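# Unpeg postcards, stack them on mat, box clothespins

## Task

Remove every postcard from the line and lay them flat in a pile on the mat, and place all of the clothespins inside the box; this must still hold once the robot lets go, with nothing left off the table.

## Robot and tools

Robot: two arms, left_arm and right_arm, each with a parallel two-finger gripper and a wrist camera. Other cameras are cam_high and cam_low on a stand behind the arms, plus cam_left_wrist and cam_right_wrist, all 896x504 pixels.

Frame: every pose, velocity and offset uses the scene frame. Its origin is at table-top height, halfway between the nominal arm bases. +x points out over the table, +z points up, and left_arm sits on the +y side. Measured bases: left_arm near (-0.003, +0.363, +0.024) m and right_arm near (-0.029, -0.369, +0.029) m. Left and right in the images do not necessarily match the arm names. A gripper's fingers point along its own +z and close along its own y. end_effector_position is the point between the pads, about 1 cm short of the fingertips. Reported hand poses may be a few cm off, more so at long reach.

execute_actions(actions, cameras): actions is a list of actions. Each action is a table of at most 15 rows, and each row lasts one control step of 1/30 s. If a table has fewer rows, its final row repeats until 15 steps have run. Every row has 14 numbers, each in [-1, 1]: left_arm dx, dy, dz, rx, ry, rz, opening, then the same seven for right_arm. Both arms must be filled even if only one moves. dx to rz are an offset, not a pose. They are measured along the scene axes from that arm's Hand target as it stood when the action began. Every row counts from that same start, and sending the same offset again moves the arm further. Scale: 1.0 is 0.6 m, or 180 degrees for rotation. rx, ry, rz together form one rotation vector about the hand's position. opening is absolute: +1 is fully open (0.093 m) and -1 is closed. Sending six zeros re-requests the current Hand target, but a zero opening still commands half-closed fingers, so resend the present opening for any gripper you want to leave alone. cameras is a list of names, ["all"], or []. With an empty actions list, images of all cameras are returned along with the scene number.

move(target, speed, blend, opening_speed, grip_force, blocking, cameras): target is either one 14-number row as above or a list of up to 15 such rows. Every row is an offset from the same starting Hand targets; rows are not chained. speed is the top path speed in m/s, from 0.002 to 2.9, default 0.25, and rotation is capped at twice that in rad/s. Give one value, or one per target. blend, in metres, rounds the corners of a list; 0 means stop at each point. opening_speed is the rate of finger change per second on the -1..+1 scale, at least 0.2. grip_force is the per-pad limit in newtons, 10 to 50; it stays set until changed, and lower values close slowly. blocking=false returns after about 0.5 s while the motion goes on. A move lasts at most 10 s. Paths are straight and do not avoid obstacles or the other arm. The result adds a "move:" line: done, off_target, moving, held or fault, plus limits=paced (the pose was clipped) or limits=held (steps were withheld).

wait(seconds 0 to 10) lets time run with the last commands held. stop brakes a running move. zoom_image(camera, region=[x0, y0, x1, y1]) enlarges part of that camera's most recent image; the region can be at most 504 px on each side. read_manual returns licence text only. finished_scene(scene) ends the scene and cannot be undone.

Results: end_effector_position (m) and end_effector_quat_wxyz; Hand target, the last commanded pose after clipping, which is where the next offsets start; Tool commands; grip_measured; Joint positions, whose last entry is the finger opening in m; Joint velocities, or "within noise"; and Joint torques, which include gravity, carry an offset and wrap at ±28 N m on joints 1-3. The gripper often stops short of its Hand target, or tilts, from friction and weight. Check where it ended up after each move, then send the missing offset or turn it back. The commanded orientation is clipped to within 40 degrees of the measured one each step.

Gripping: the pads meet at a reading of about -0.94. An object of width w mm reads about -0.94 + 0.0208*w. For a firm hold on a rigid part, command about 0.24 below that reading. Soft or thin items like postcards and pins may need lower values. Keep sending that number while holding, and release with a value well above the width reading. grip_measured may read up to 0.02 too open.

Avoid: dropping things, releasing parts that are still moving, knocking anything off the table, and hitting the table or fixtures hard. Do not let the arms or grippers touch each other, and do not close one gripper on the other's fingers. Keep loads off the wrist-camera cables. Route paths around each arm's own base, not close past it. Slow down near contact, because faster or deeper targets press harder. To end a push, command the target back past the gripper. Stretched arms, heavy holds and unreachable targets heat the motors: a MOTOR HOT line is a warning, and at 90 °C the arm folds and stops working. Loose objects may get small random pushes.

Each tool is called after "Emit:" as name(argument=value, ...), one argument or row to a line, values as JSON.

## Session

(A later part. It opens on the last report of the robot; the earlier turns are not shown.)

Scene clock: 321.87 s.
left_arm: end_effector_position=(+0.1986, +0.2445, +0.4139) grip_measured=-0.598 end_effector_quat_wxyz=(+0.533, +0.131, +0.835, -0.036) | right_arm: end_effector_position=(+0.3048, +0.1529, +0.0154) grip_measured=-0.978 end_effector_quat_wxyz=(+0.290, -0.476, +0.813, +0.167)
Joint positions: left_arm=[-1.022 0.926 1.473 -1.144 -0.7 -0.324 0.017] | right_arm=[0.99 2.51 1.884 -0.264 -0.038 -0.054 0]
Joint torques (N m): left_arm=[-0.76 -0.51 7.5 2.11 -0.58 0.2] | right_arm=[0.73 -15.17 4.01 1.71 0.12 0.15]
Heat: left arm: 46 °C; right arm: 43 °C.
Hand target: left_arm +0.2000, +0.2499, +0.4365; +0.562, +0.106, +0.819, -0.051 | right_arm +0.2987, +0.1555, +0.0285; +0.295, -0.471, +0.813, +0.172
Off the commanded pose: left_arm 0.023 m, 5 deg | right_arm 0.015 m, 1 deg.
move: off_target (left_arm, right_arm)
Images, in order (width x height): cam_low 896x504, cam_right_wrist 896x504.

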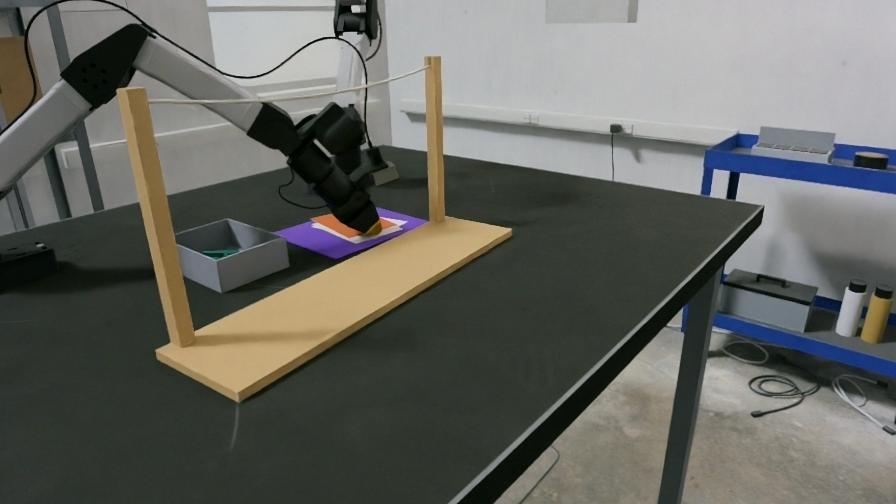

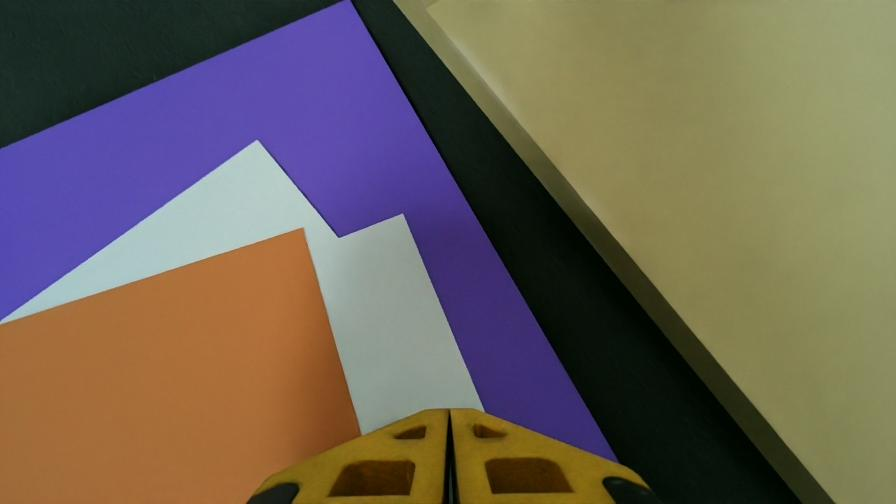

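Emit:
move(
  target=[
    [0,0,0,0,0,0,-0.6,0.0,-0.0,0.12,0,0,0,-1],
    [0,0,0,0,0,0,-0.6,-0.15,-0.3,0.3,0,0,0,-1],
  ],
  speed=0.15,
  blend=[0.02,0],
  cameras=["all"],
)

Emit:
zoom_image(
  camera="cam_high",
  region=[440, 240, 600, 380],
)

Emit:
zoom_image(
  camera="cam_low",
  region=[280, 150, 440, 280],
)

Scene clock: 325.13 s.
left_arm: end_effector_position=(+0.1986, +0.2445, +0.4139) grip_measured=-0.598 end_effector_quat_wxyz=(+0.533, +0.131, +0.835, -0.036) | right_arm: end_effector_position=(+0.2175, -0.0201, +0.2042) grip_measured=-0.978 end_effector_quat_wxyz=(+0.302, -0.458, +0.819, +0.165)
Joint positions: left_arm=[-1.022 0.926 1.473 -1.144 -0.7 -0.324 0.017] | right_arm=[0.936 1.566 1.256 -0.559 -0.046 -0.065 0]
Joint torques (N m): left_arm=[-0.79 -0.51 7.42 2.12 -0.59 0.21] | right_arm=[-0.27 -8.25 5.3 1.44 -0.23 -0.1]
Heat: left arm: 46 °C; right arm: 44 °C.
Hand target: left_arm +0.2000, +0.2499, +0.4365; +0.562, +0.106, +0.819, -0.051 | right_arm +0.2087, -0.0245, +0.2085; +0.295, -0.471, +0.813, +0.172
Off the commanded pose: left_arm 0.023 m, 5 deg | right_arm 0.011 m, 2 deg.
move: off_target (left_arm, right_arm)

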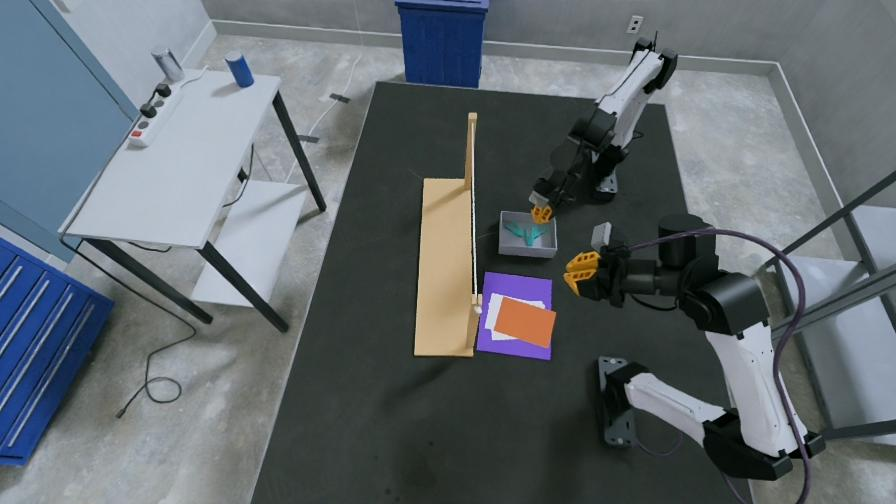

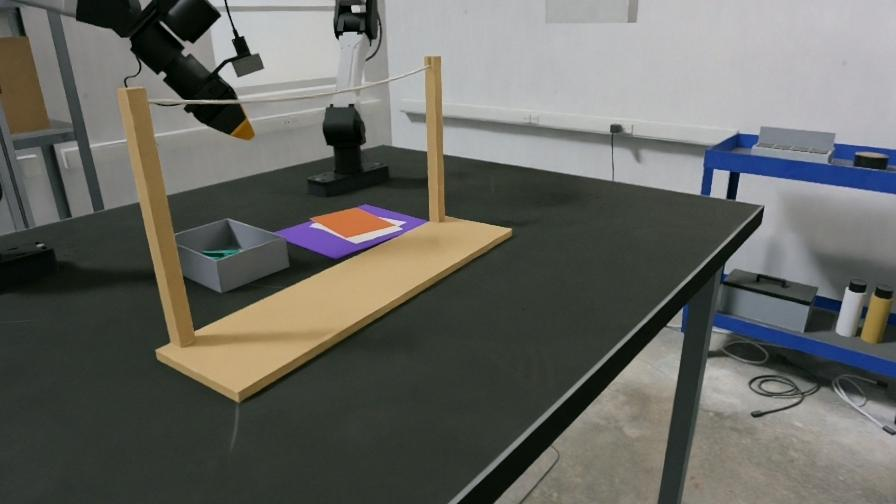

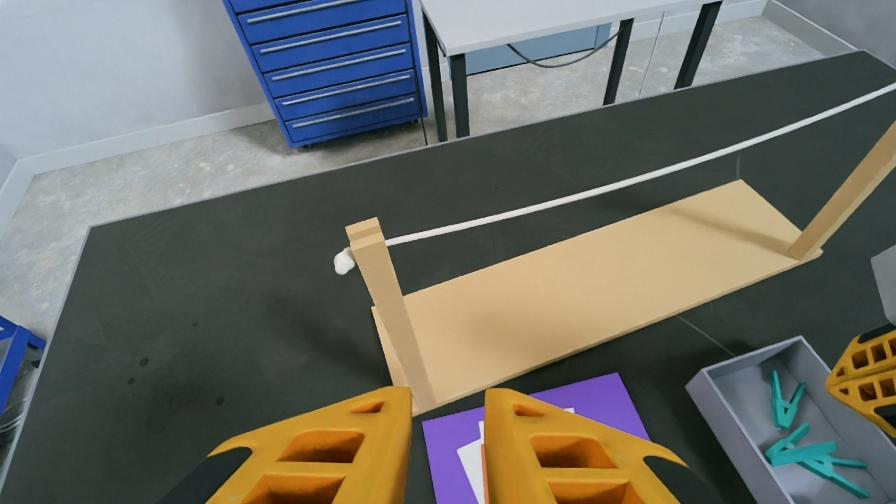

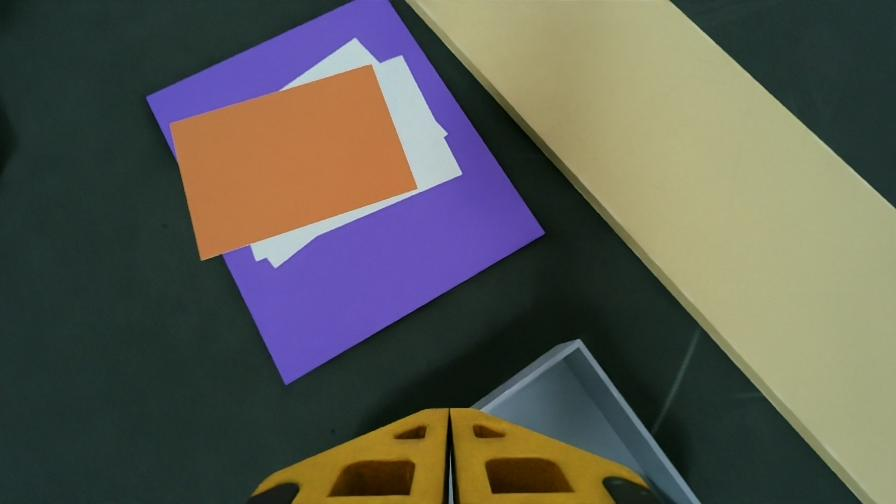

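Scaled by 3.150 from the camera's 896x504 image, which has a finer 1280x720 frame.

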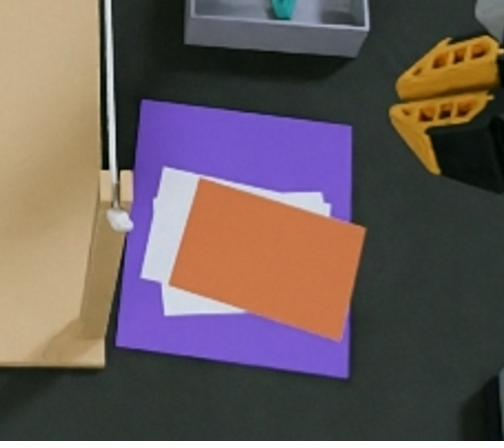

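Scaled by 3.150 from the camera's 896x504 image, which has a finer 1280x720 frame.

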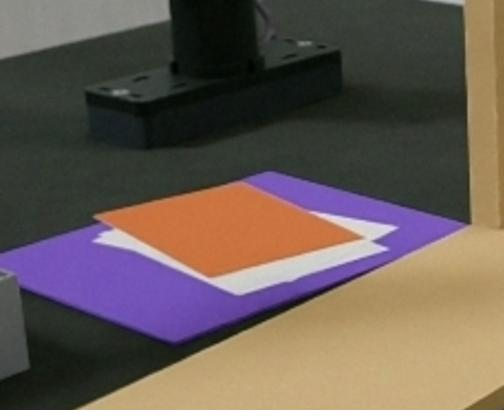

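Emit:
move(
  target=[
    [0,0,0,0,0,0,-0.6,0.0,0.25,-0.1,0,0,0,-1],
    [0,0,0,0,0,0,-0.6,0.0,0.335,-0.25,0,0,0,-1],
  ],
  speed=0.2,
  blend=[0.03,0],
  cameras=["cam_high","cam_low","cam_right_wrist"],
)

Emit:
zoom_image(
  camera="cam_low",
  region=[280, 130, 440, 280],
)

Scene clock: 327.80 s.
left_arm: end_effector_position=(+0.1986, +0.2445, +0.4139) grip_measured=-0.598 end_effector_quat_wxyz=(+0.533, +0.131, +0.835, -0.036) | right_arm: end_effector_position=(+0.1935, +0.1538, +0.0303) grip_measured=-0.978 end_effector_quat_wxyz=(+0.248, -0.494, +0.820, +0.147)
Joint positions: left_arm=[-1.022 0.926 1.473 -1.144 -0.7 -0.324 0.017] | right_arm=[1.185 2.338 1.689 -0.339 0.06 0.086 0]
Joint torques (N m): left_arm=[-0.76 -0.57 7.47 2.12 -0.58 0.21] | right_arm=[0.53 -11.95 9.28 2.15 0.23 0.16]
Heat: left arm: 46 °C; right arm: 44 °C.
Hand target: left_arm +0.2000, +0.2499, +0.4365; +0.562, +0.106, +0.819, -0.051 | right_arm +0.2087, +0.1765, +0.0585; +0.295, -0.471, +0.813, +0.172
Off the commanded pose: left_arm 0.023 m, 5 deg | right_arm 0.039 m, 7 deg.
move: off_target (left_arm, right_arm)
Images, in order (width x height): cam_high 896x504, cam_low 896x504, cam_right_wrist 896x504.

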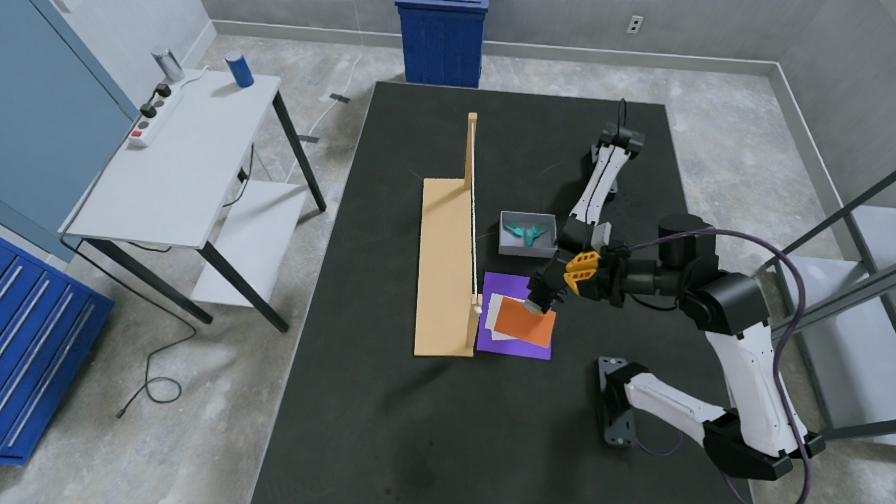

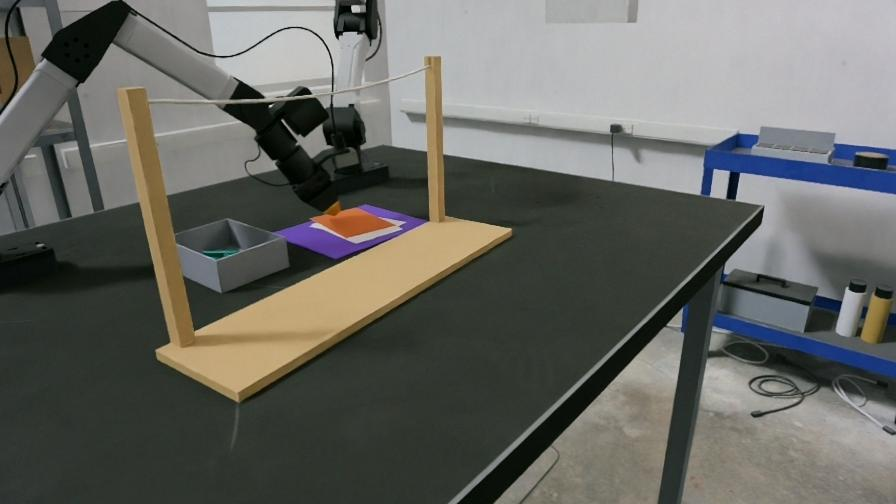

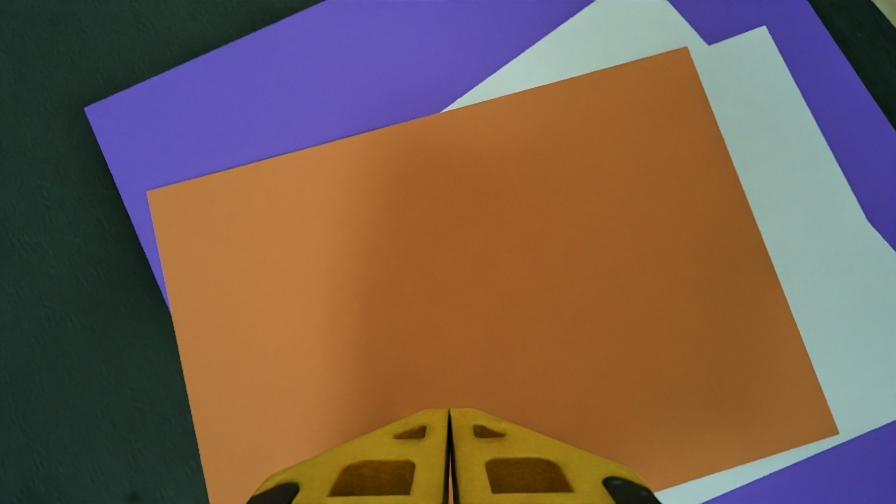

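Scaled by 3.150 from the camera's 896x504 image, which has a finer 1280x720 frame.

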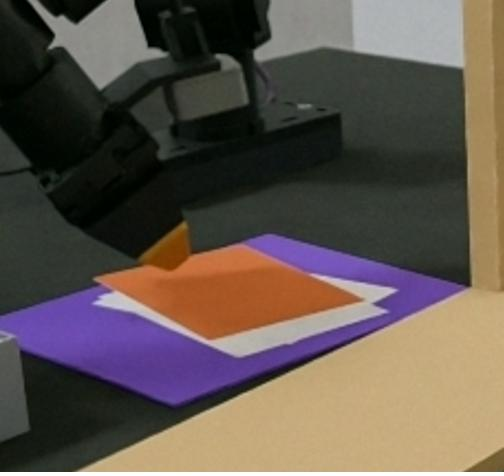

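Emit:
move(
  target=[
    [0,0,0,0,0,0,-0.6,0.005,0.0,-0.03,0,0,0,-1],
  ],
  speed=0.06,
  cameras=["cam_low"],
)

Emit:
zoom_image(
  camera="cam_low",
  region=[280, 130, 440, 280],
)

Scene clock: 329.37 s.
left_arm: end_effector_position=(+0.1986, +0.2445, +0.4139) grip_measured=-0.598 end_effector_quat_wxyz=(+0.533, +0.131, +0.835, -0.036) | right_arm: end_effector_position=(+0.1957, +0.1592, +0.0183) grip_measured=-0.978 end_effector_quat_wxyz=(+0.254, -0.492, +0.819, +0.152)
Joint positions: left_arm=[-1.022 0.926 1.473 -1.144 -0.7 -0.324 0.017] | right_arm=[1.185 2.372 1.689 -0.29 0.06 0.086 0]
Joint torques (N m): left_arm=[-0.81 -0.55 7.41 2.13 -0.59 0.21] | right_arm=[0.09 -12.07 7.8 2.18 0.19 0.11]
Heat: left arm: 46 °C; right arm: 44 °C.
Hand target: left_arm +0.2000, +0.2499, +0.4365; +0.562, +0.106, +0.819, -0.051 | right_arm +0.2117, +0.1765, +0.0405; +0.295, -0.471, +0.813, +0.172
Off the commanded pose: left_arm 0.023 m, 5 deg | right_arm 0.032 m, 6 deg.
move: off_target (left_arm, right_arm)
Images, in order (width x height): cam_low 896x504.

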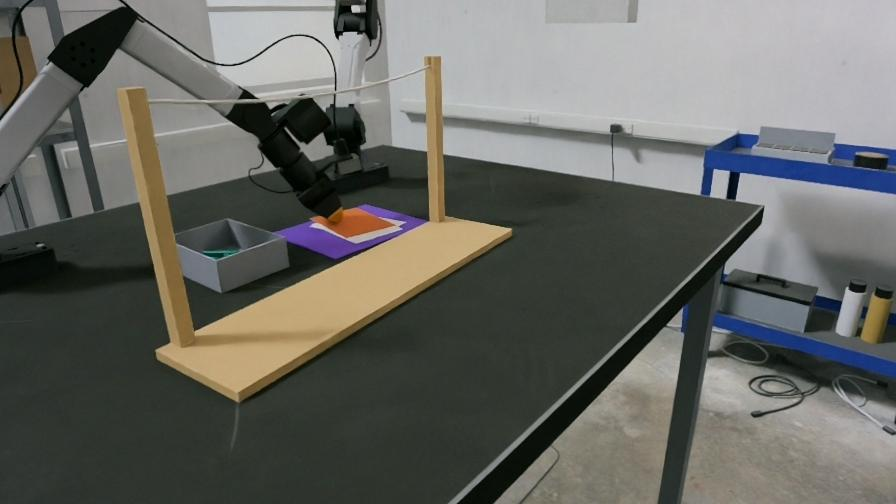

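Scaled by 3.150 from the camera's 896x504 image, which has a finer 1280x720 frame.

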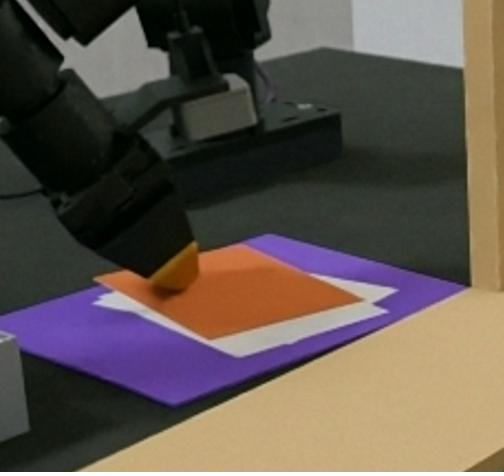

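Emit:
move(
  target=[
    [0,0,0,0,0,0,-0.6,0.0,0.0,-0.012,0,0,0,-1],
    [0,0,0,0,0,0,-0.6,0.05,-0.01,-0.014,0,0,0,-1],
  ],
  speed=0.05,
  cameras=["cam_low","cam_right_wrist"],
)

Emit:
zoom_image(
  camera="cam_low",
  region=[280, 130, 440, 280],
)

Scene clock: 331.60 s.
left_arm: end_effector_position=(+0.1986, +0.2445, +0.4139) grip_measured=-0.598 end_effector_quat_wxyz=(+0.533, +0.131, +0.835, -0.036) | right_arm: end_effector_position=(+0.2323, +0.1553, +0.0166) grip_measured=-0.978 end_effector_quat_wxyz=(+0.272, -0.474, +0.824, +0.151)
Joint positions: left_arm=[-1.022 0.926 1.473 -1.144 -0.7 -0.324 0.017] | right_arm=[1.123 2.402 1.718 -0.257 0.057 0.063 0]
Joint torques (N m): left_arm=[-0.77 -0.57 7.45 2.12 -0.59 0.2] | right_arm=[-0.35 -11.22 8.68 1.99 -0.16 -0.11]
Heat: left arm: 46 °C; right arm: 44 °C.
Hand target: left_arm +0.2000, +0.2499, +0.4365; +0.562, +0.106, +0.819, -0.051 | right_arm +0.2417, +0.1705, +0.0321; +0.295, -0.471, +0.813, +0.172
Off the commanded pose: left_arm 0.023 m, 5 deg | right_arm 0.024 m, 4 deg.
move: off_target (left_arm, right_arm)
Images, in order (width x height): cam_low 896x504, cam_right_wrist 896x504.

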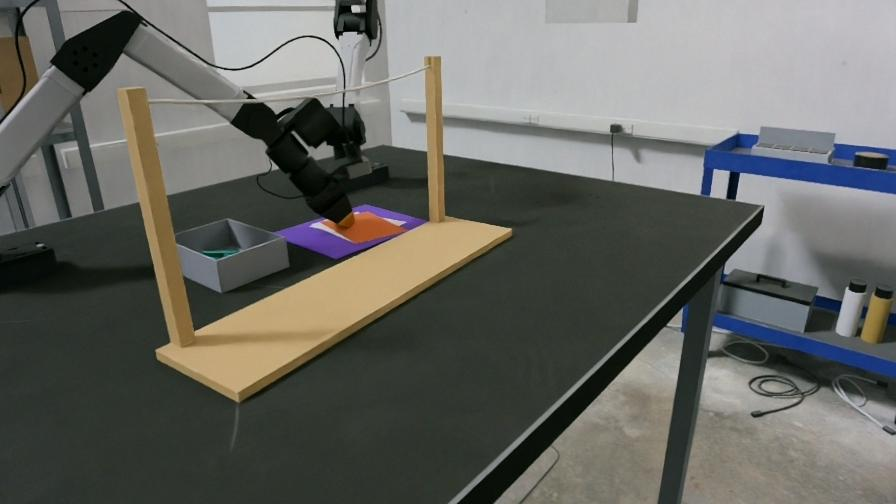

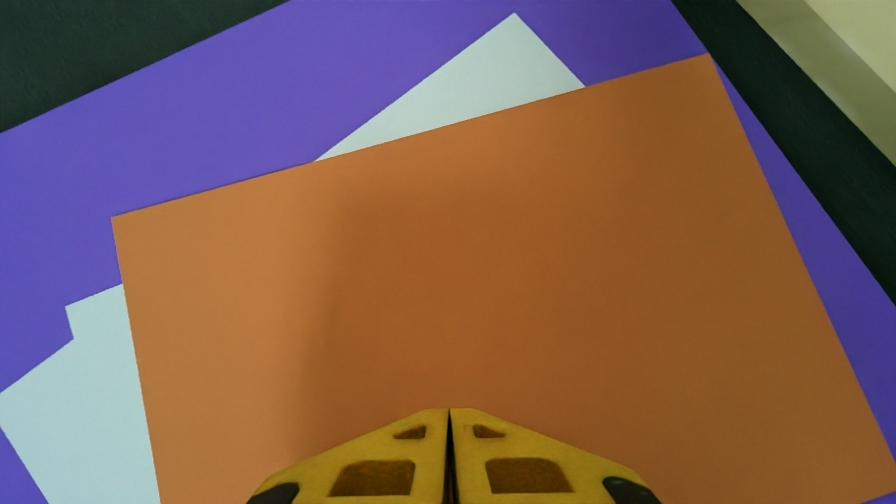

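Scaled by 3.150 from the camera's 896x504 image, which has a finer 1280x720 frame.

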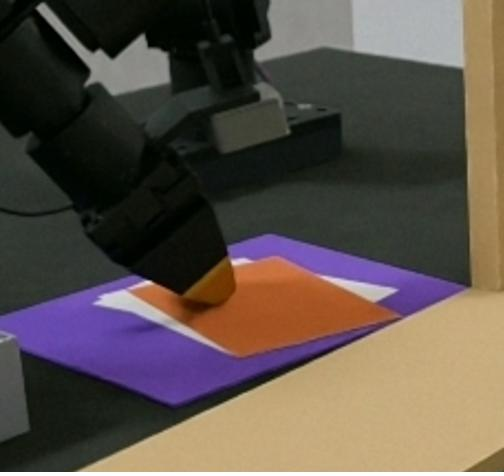

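Emit:
move(
  target=[
    [0,0,0,0,0,0,-0.6,-0.03,0.0,0.0,0,0,0,-1],
  ],
  speed=0.05,
  cameras=["cam_low","cam_right_wrist"],
)

Emit:
zoom_image(
  camera="cam_low",
  region=[280, 130, 440, 280],
)

Scene clock: 332.87 s.
left_arm: end_effector_position=(+0.1986, +0.2445, +0.4139) grip_measured=-0.598 end_effector_quat_wxyz=(+0.533, +0.131, +0.835, -0.036) | right_arm: end_effector_position=(+0.2212, +0.1614, +0.0170) grip_measured=-0.978 end_effector_quat_wxyz=(+0.271, -0.483, +0.818, +0.155)
Joint positions: left_arm=[-1.022 0.926 1.473 -1.144 -0.7 -0.324 0.017] | right_arm=[1.145 2.402 1.718 -0.253 0.057 0.063 0]
Joint torques (N m): left_arm=[-0.79 -0.55 7.43 2.13 -0.58 0.2] | right_arm=[0.65 -13.37 4.62 2.13 0.05 0.13]
Heat: left arm: 46 °C; right arm: 45 °C.
Hand target: left_arm +0.2000, +0.2499, +0.4365; +0.562, +0.106, +0.819, -0.051 | right_arm +0.2237, +0.1705, +0.0321; +0.295, -0.471, +0.813, +0.172
Off the commanded pose: left_arm 0.023 m, 5 deg | right_arm 0.018 m, 4 deg.
move: off_target (left_arm, right_arm)
Images, in order (width x height): cam_low 896x504, cam_right_wrist 896x504.

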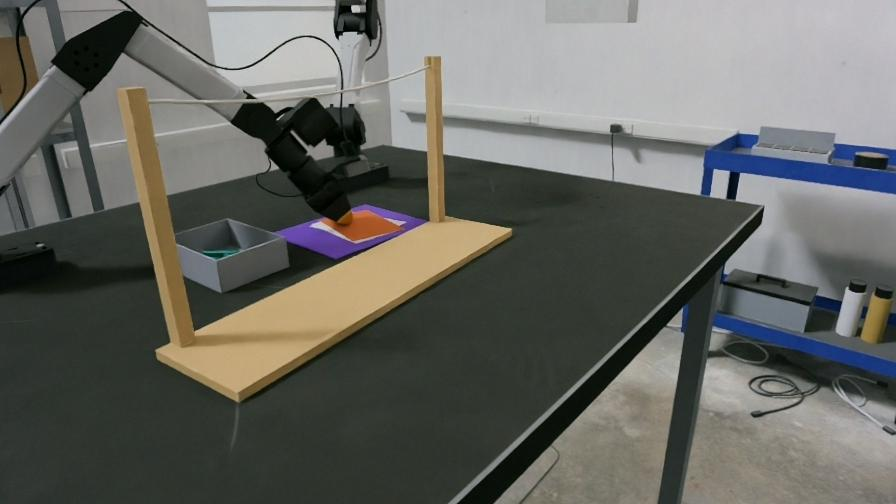

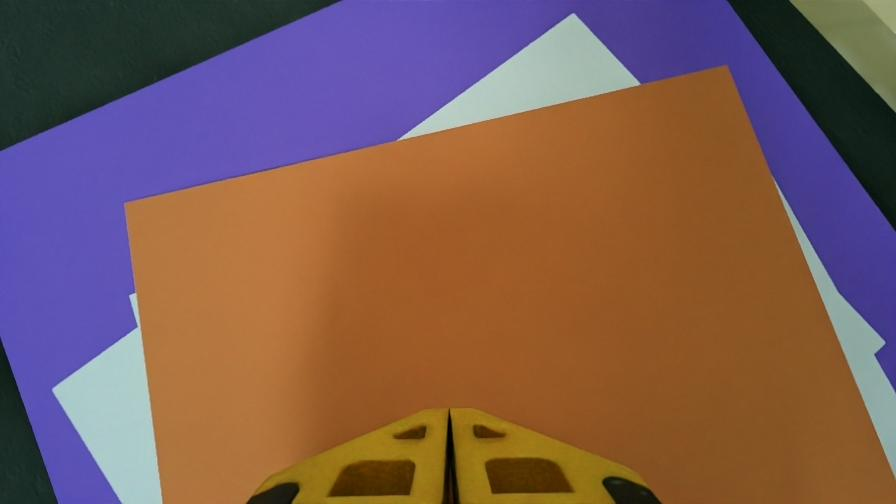

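Scaled by 3.150 from the camera's 896x504 image, which has a finer 1280x720 frame.

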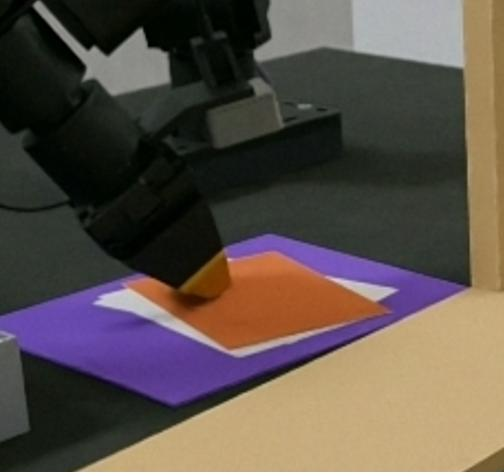

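Good enough. Lift and check.

Emit:
move(
  target=[
    [0,0,0,0,0,0,-0.6,0.0,-0.0,0.12,0,0,0,-1],
    [0,0,0,0,0,0,-0.6,-0.05,-0.4,0.35,0,0,0,-1],
  ],
  speed=0.2,
  blend=[0.02,0],
  cameras=["all"],
)

Emit:
zoom_image(
  camera="cam_high",
  region=[440, 190, 600, 380],
)

Emit:
zoom_image(
  camera="cam_low",
  region=[160, 150, 440, 300],
)

Scene clock: 336.07 s.
left_arm: end_effector_position=(+0.1986, +0.2445, +0.4139) grip_measured=-0.598 end_effector_quat_wxyz=(+0.533, +0.131, +0.835, -0.036) | right_arm: end_effector_position=(+0.2033, -0.0661, +0.2431) grip_measured=-0.978 end_effector_quat_wxyz=(+0.307, -0.457, +0.818, +0.166)
Joint positions: left_arm=[-1.022 0.926 1.473 -1.144 -0.7 -0.324 0.017] | right_arm=[0.879 1.39 1.246 -0.717 -0.081 -0.108 0]
Joint torques (N m): left_arm=[-0.75 -0.51 7.42 2.13 -0.58 0.21] | right_arm=[-0.06 -5.89 5.29 1.46 -0.26 -0.11]
Heat: left arm: 47 °C; right arm: 45 °C.
Hand target: left_arm +0.2000, +0.2499, +0.4365; +0.562, +0.106, +0.819, -0.051 | right_arm +0.1937, -0.0695, +0.2421; +0.295, -0.471, +0.813, +0.172
Off the commanded pose: left_arm 0.023 m, 5 deg | right_arm 0.010 m, 2 deg.
move: off_target (left_arm)

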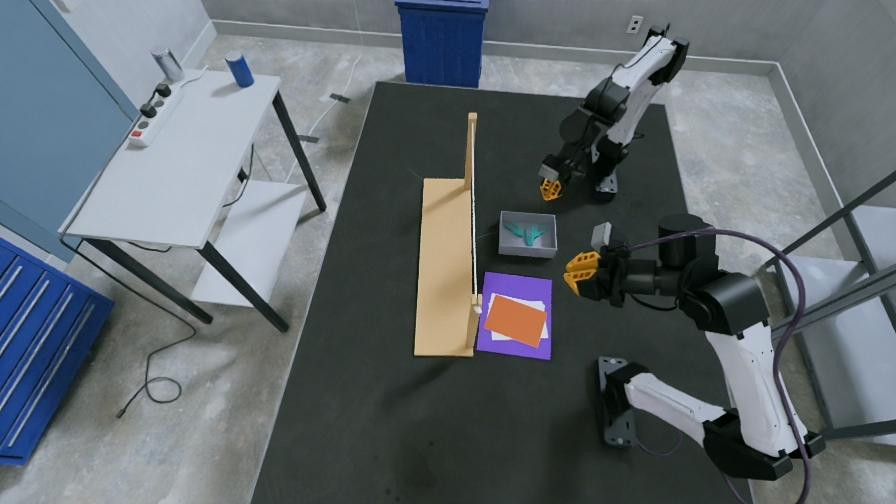

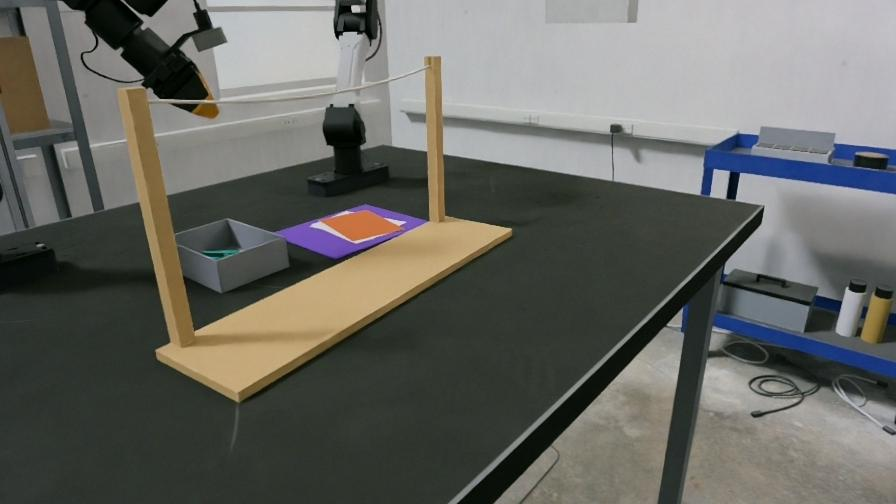

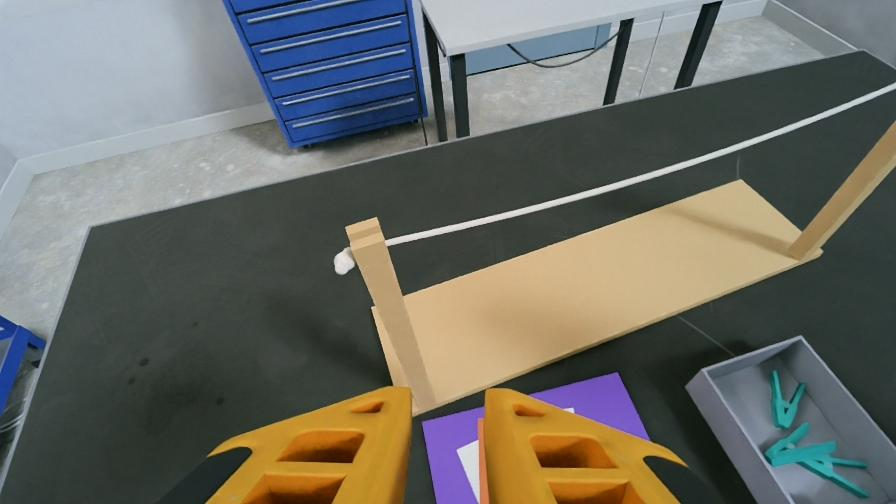

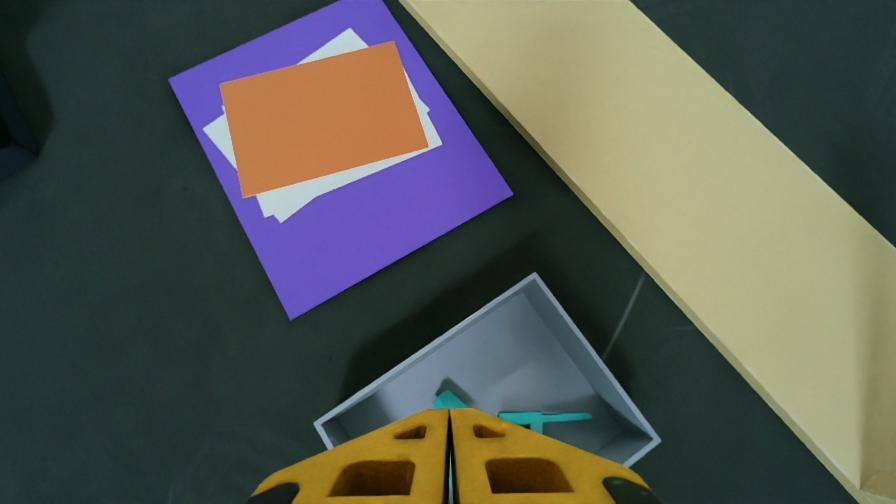

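Scaled by 2.653 from the camera's 896x504 image, which has a finer 1280x720 frame.

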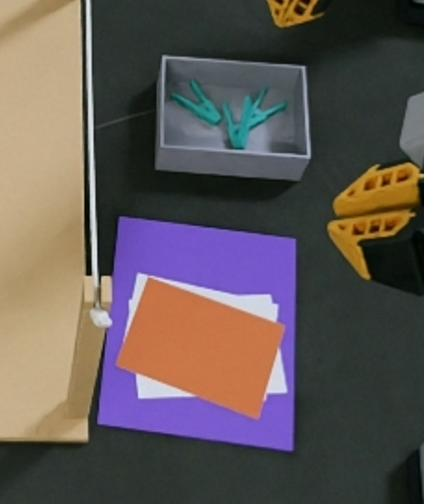

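Scaled by 1.800 from the camera's 896x504 image, which has a finer 1280x720 frame.

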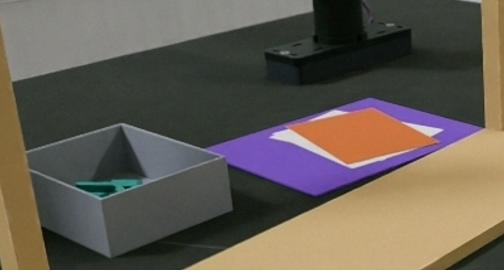

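Emit:
finished_scene(
  scene=1,
)

The scene is finished: the task was done.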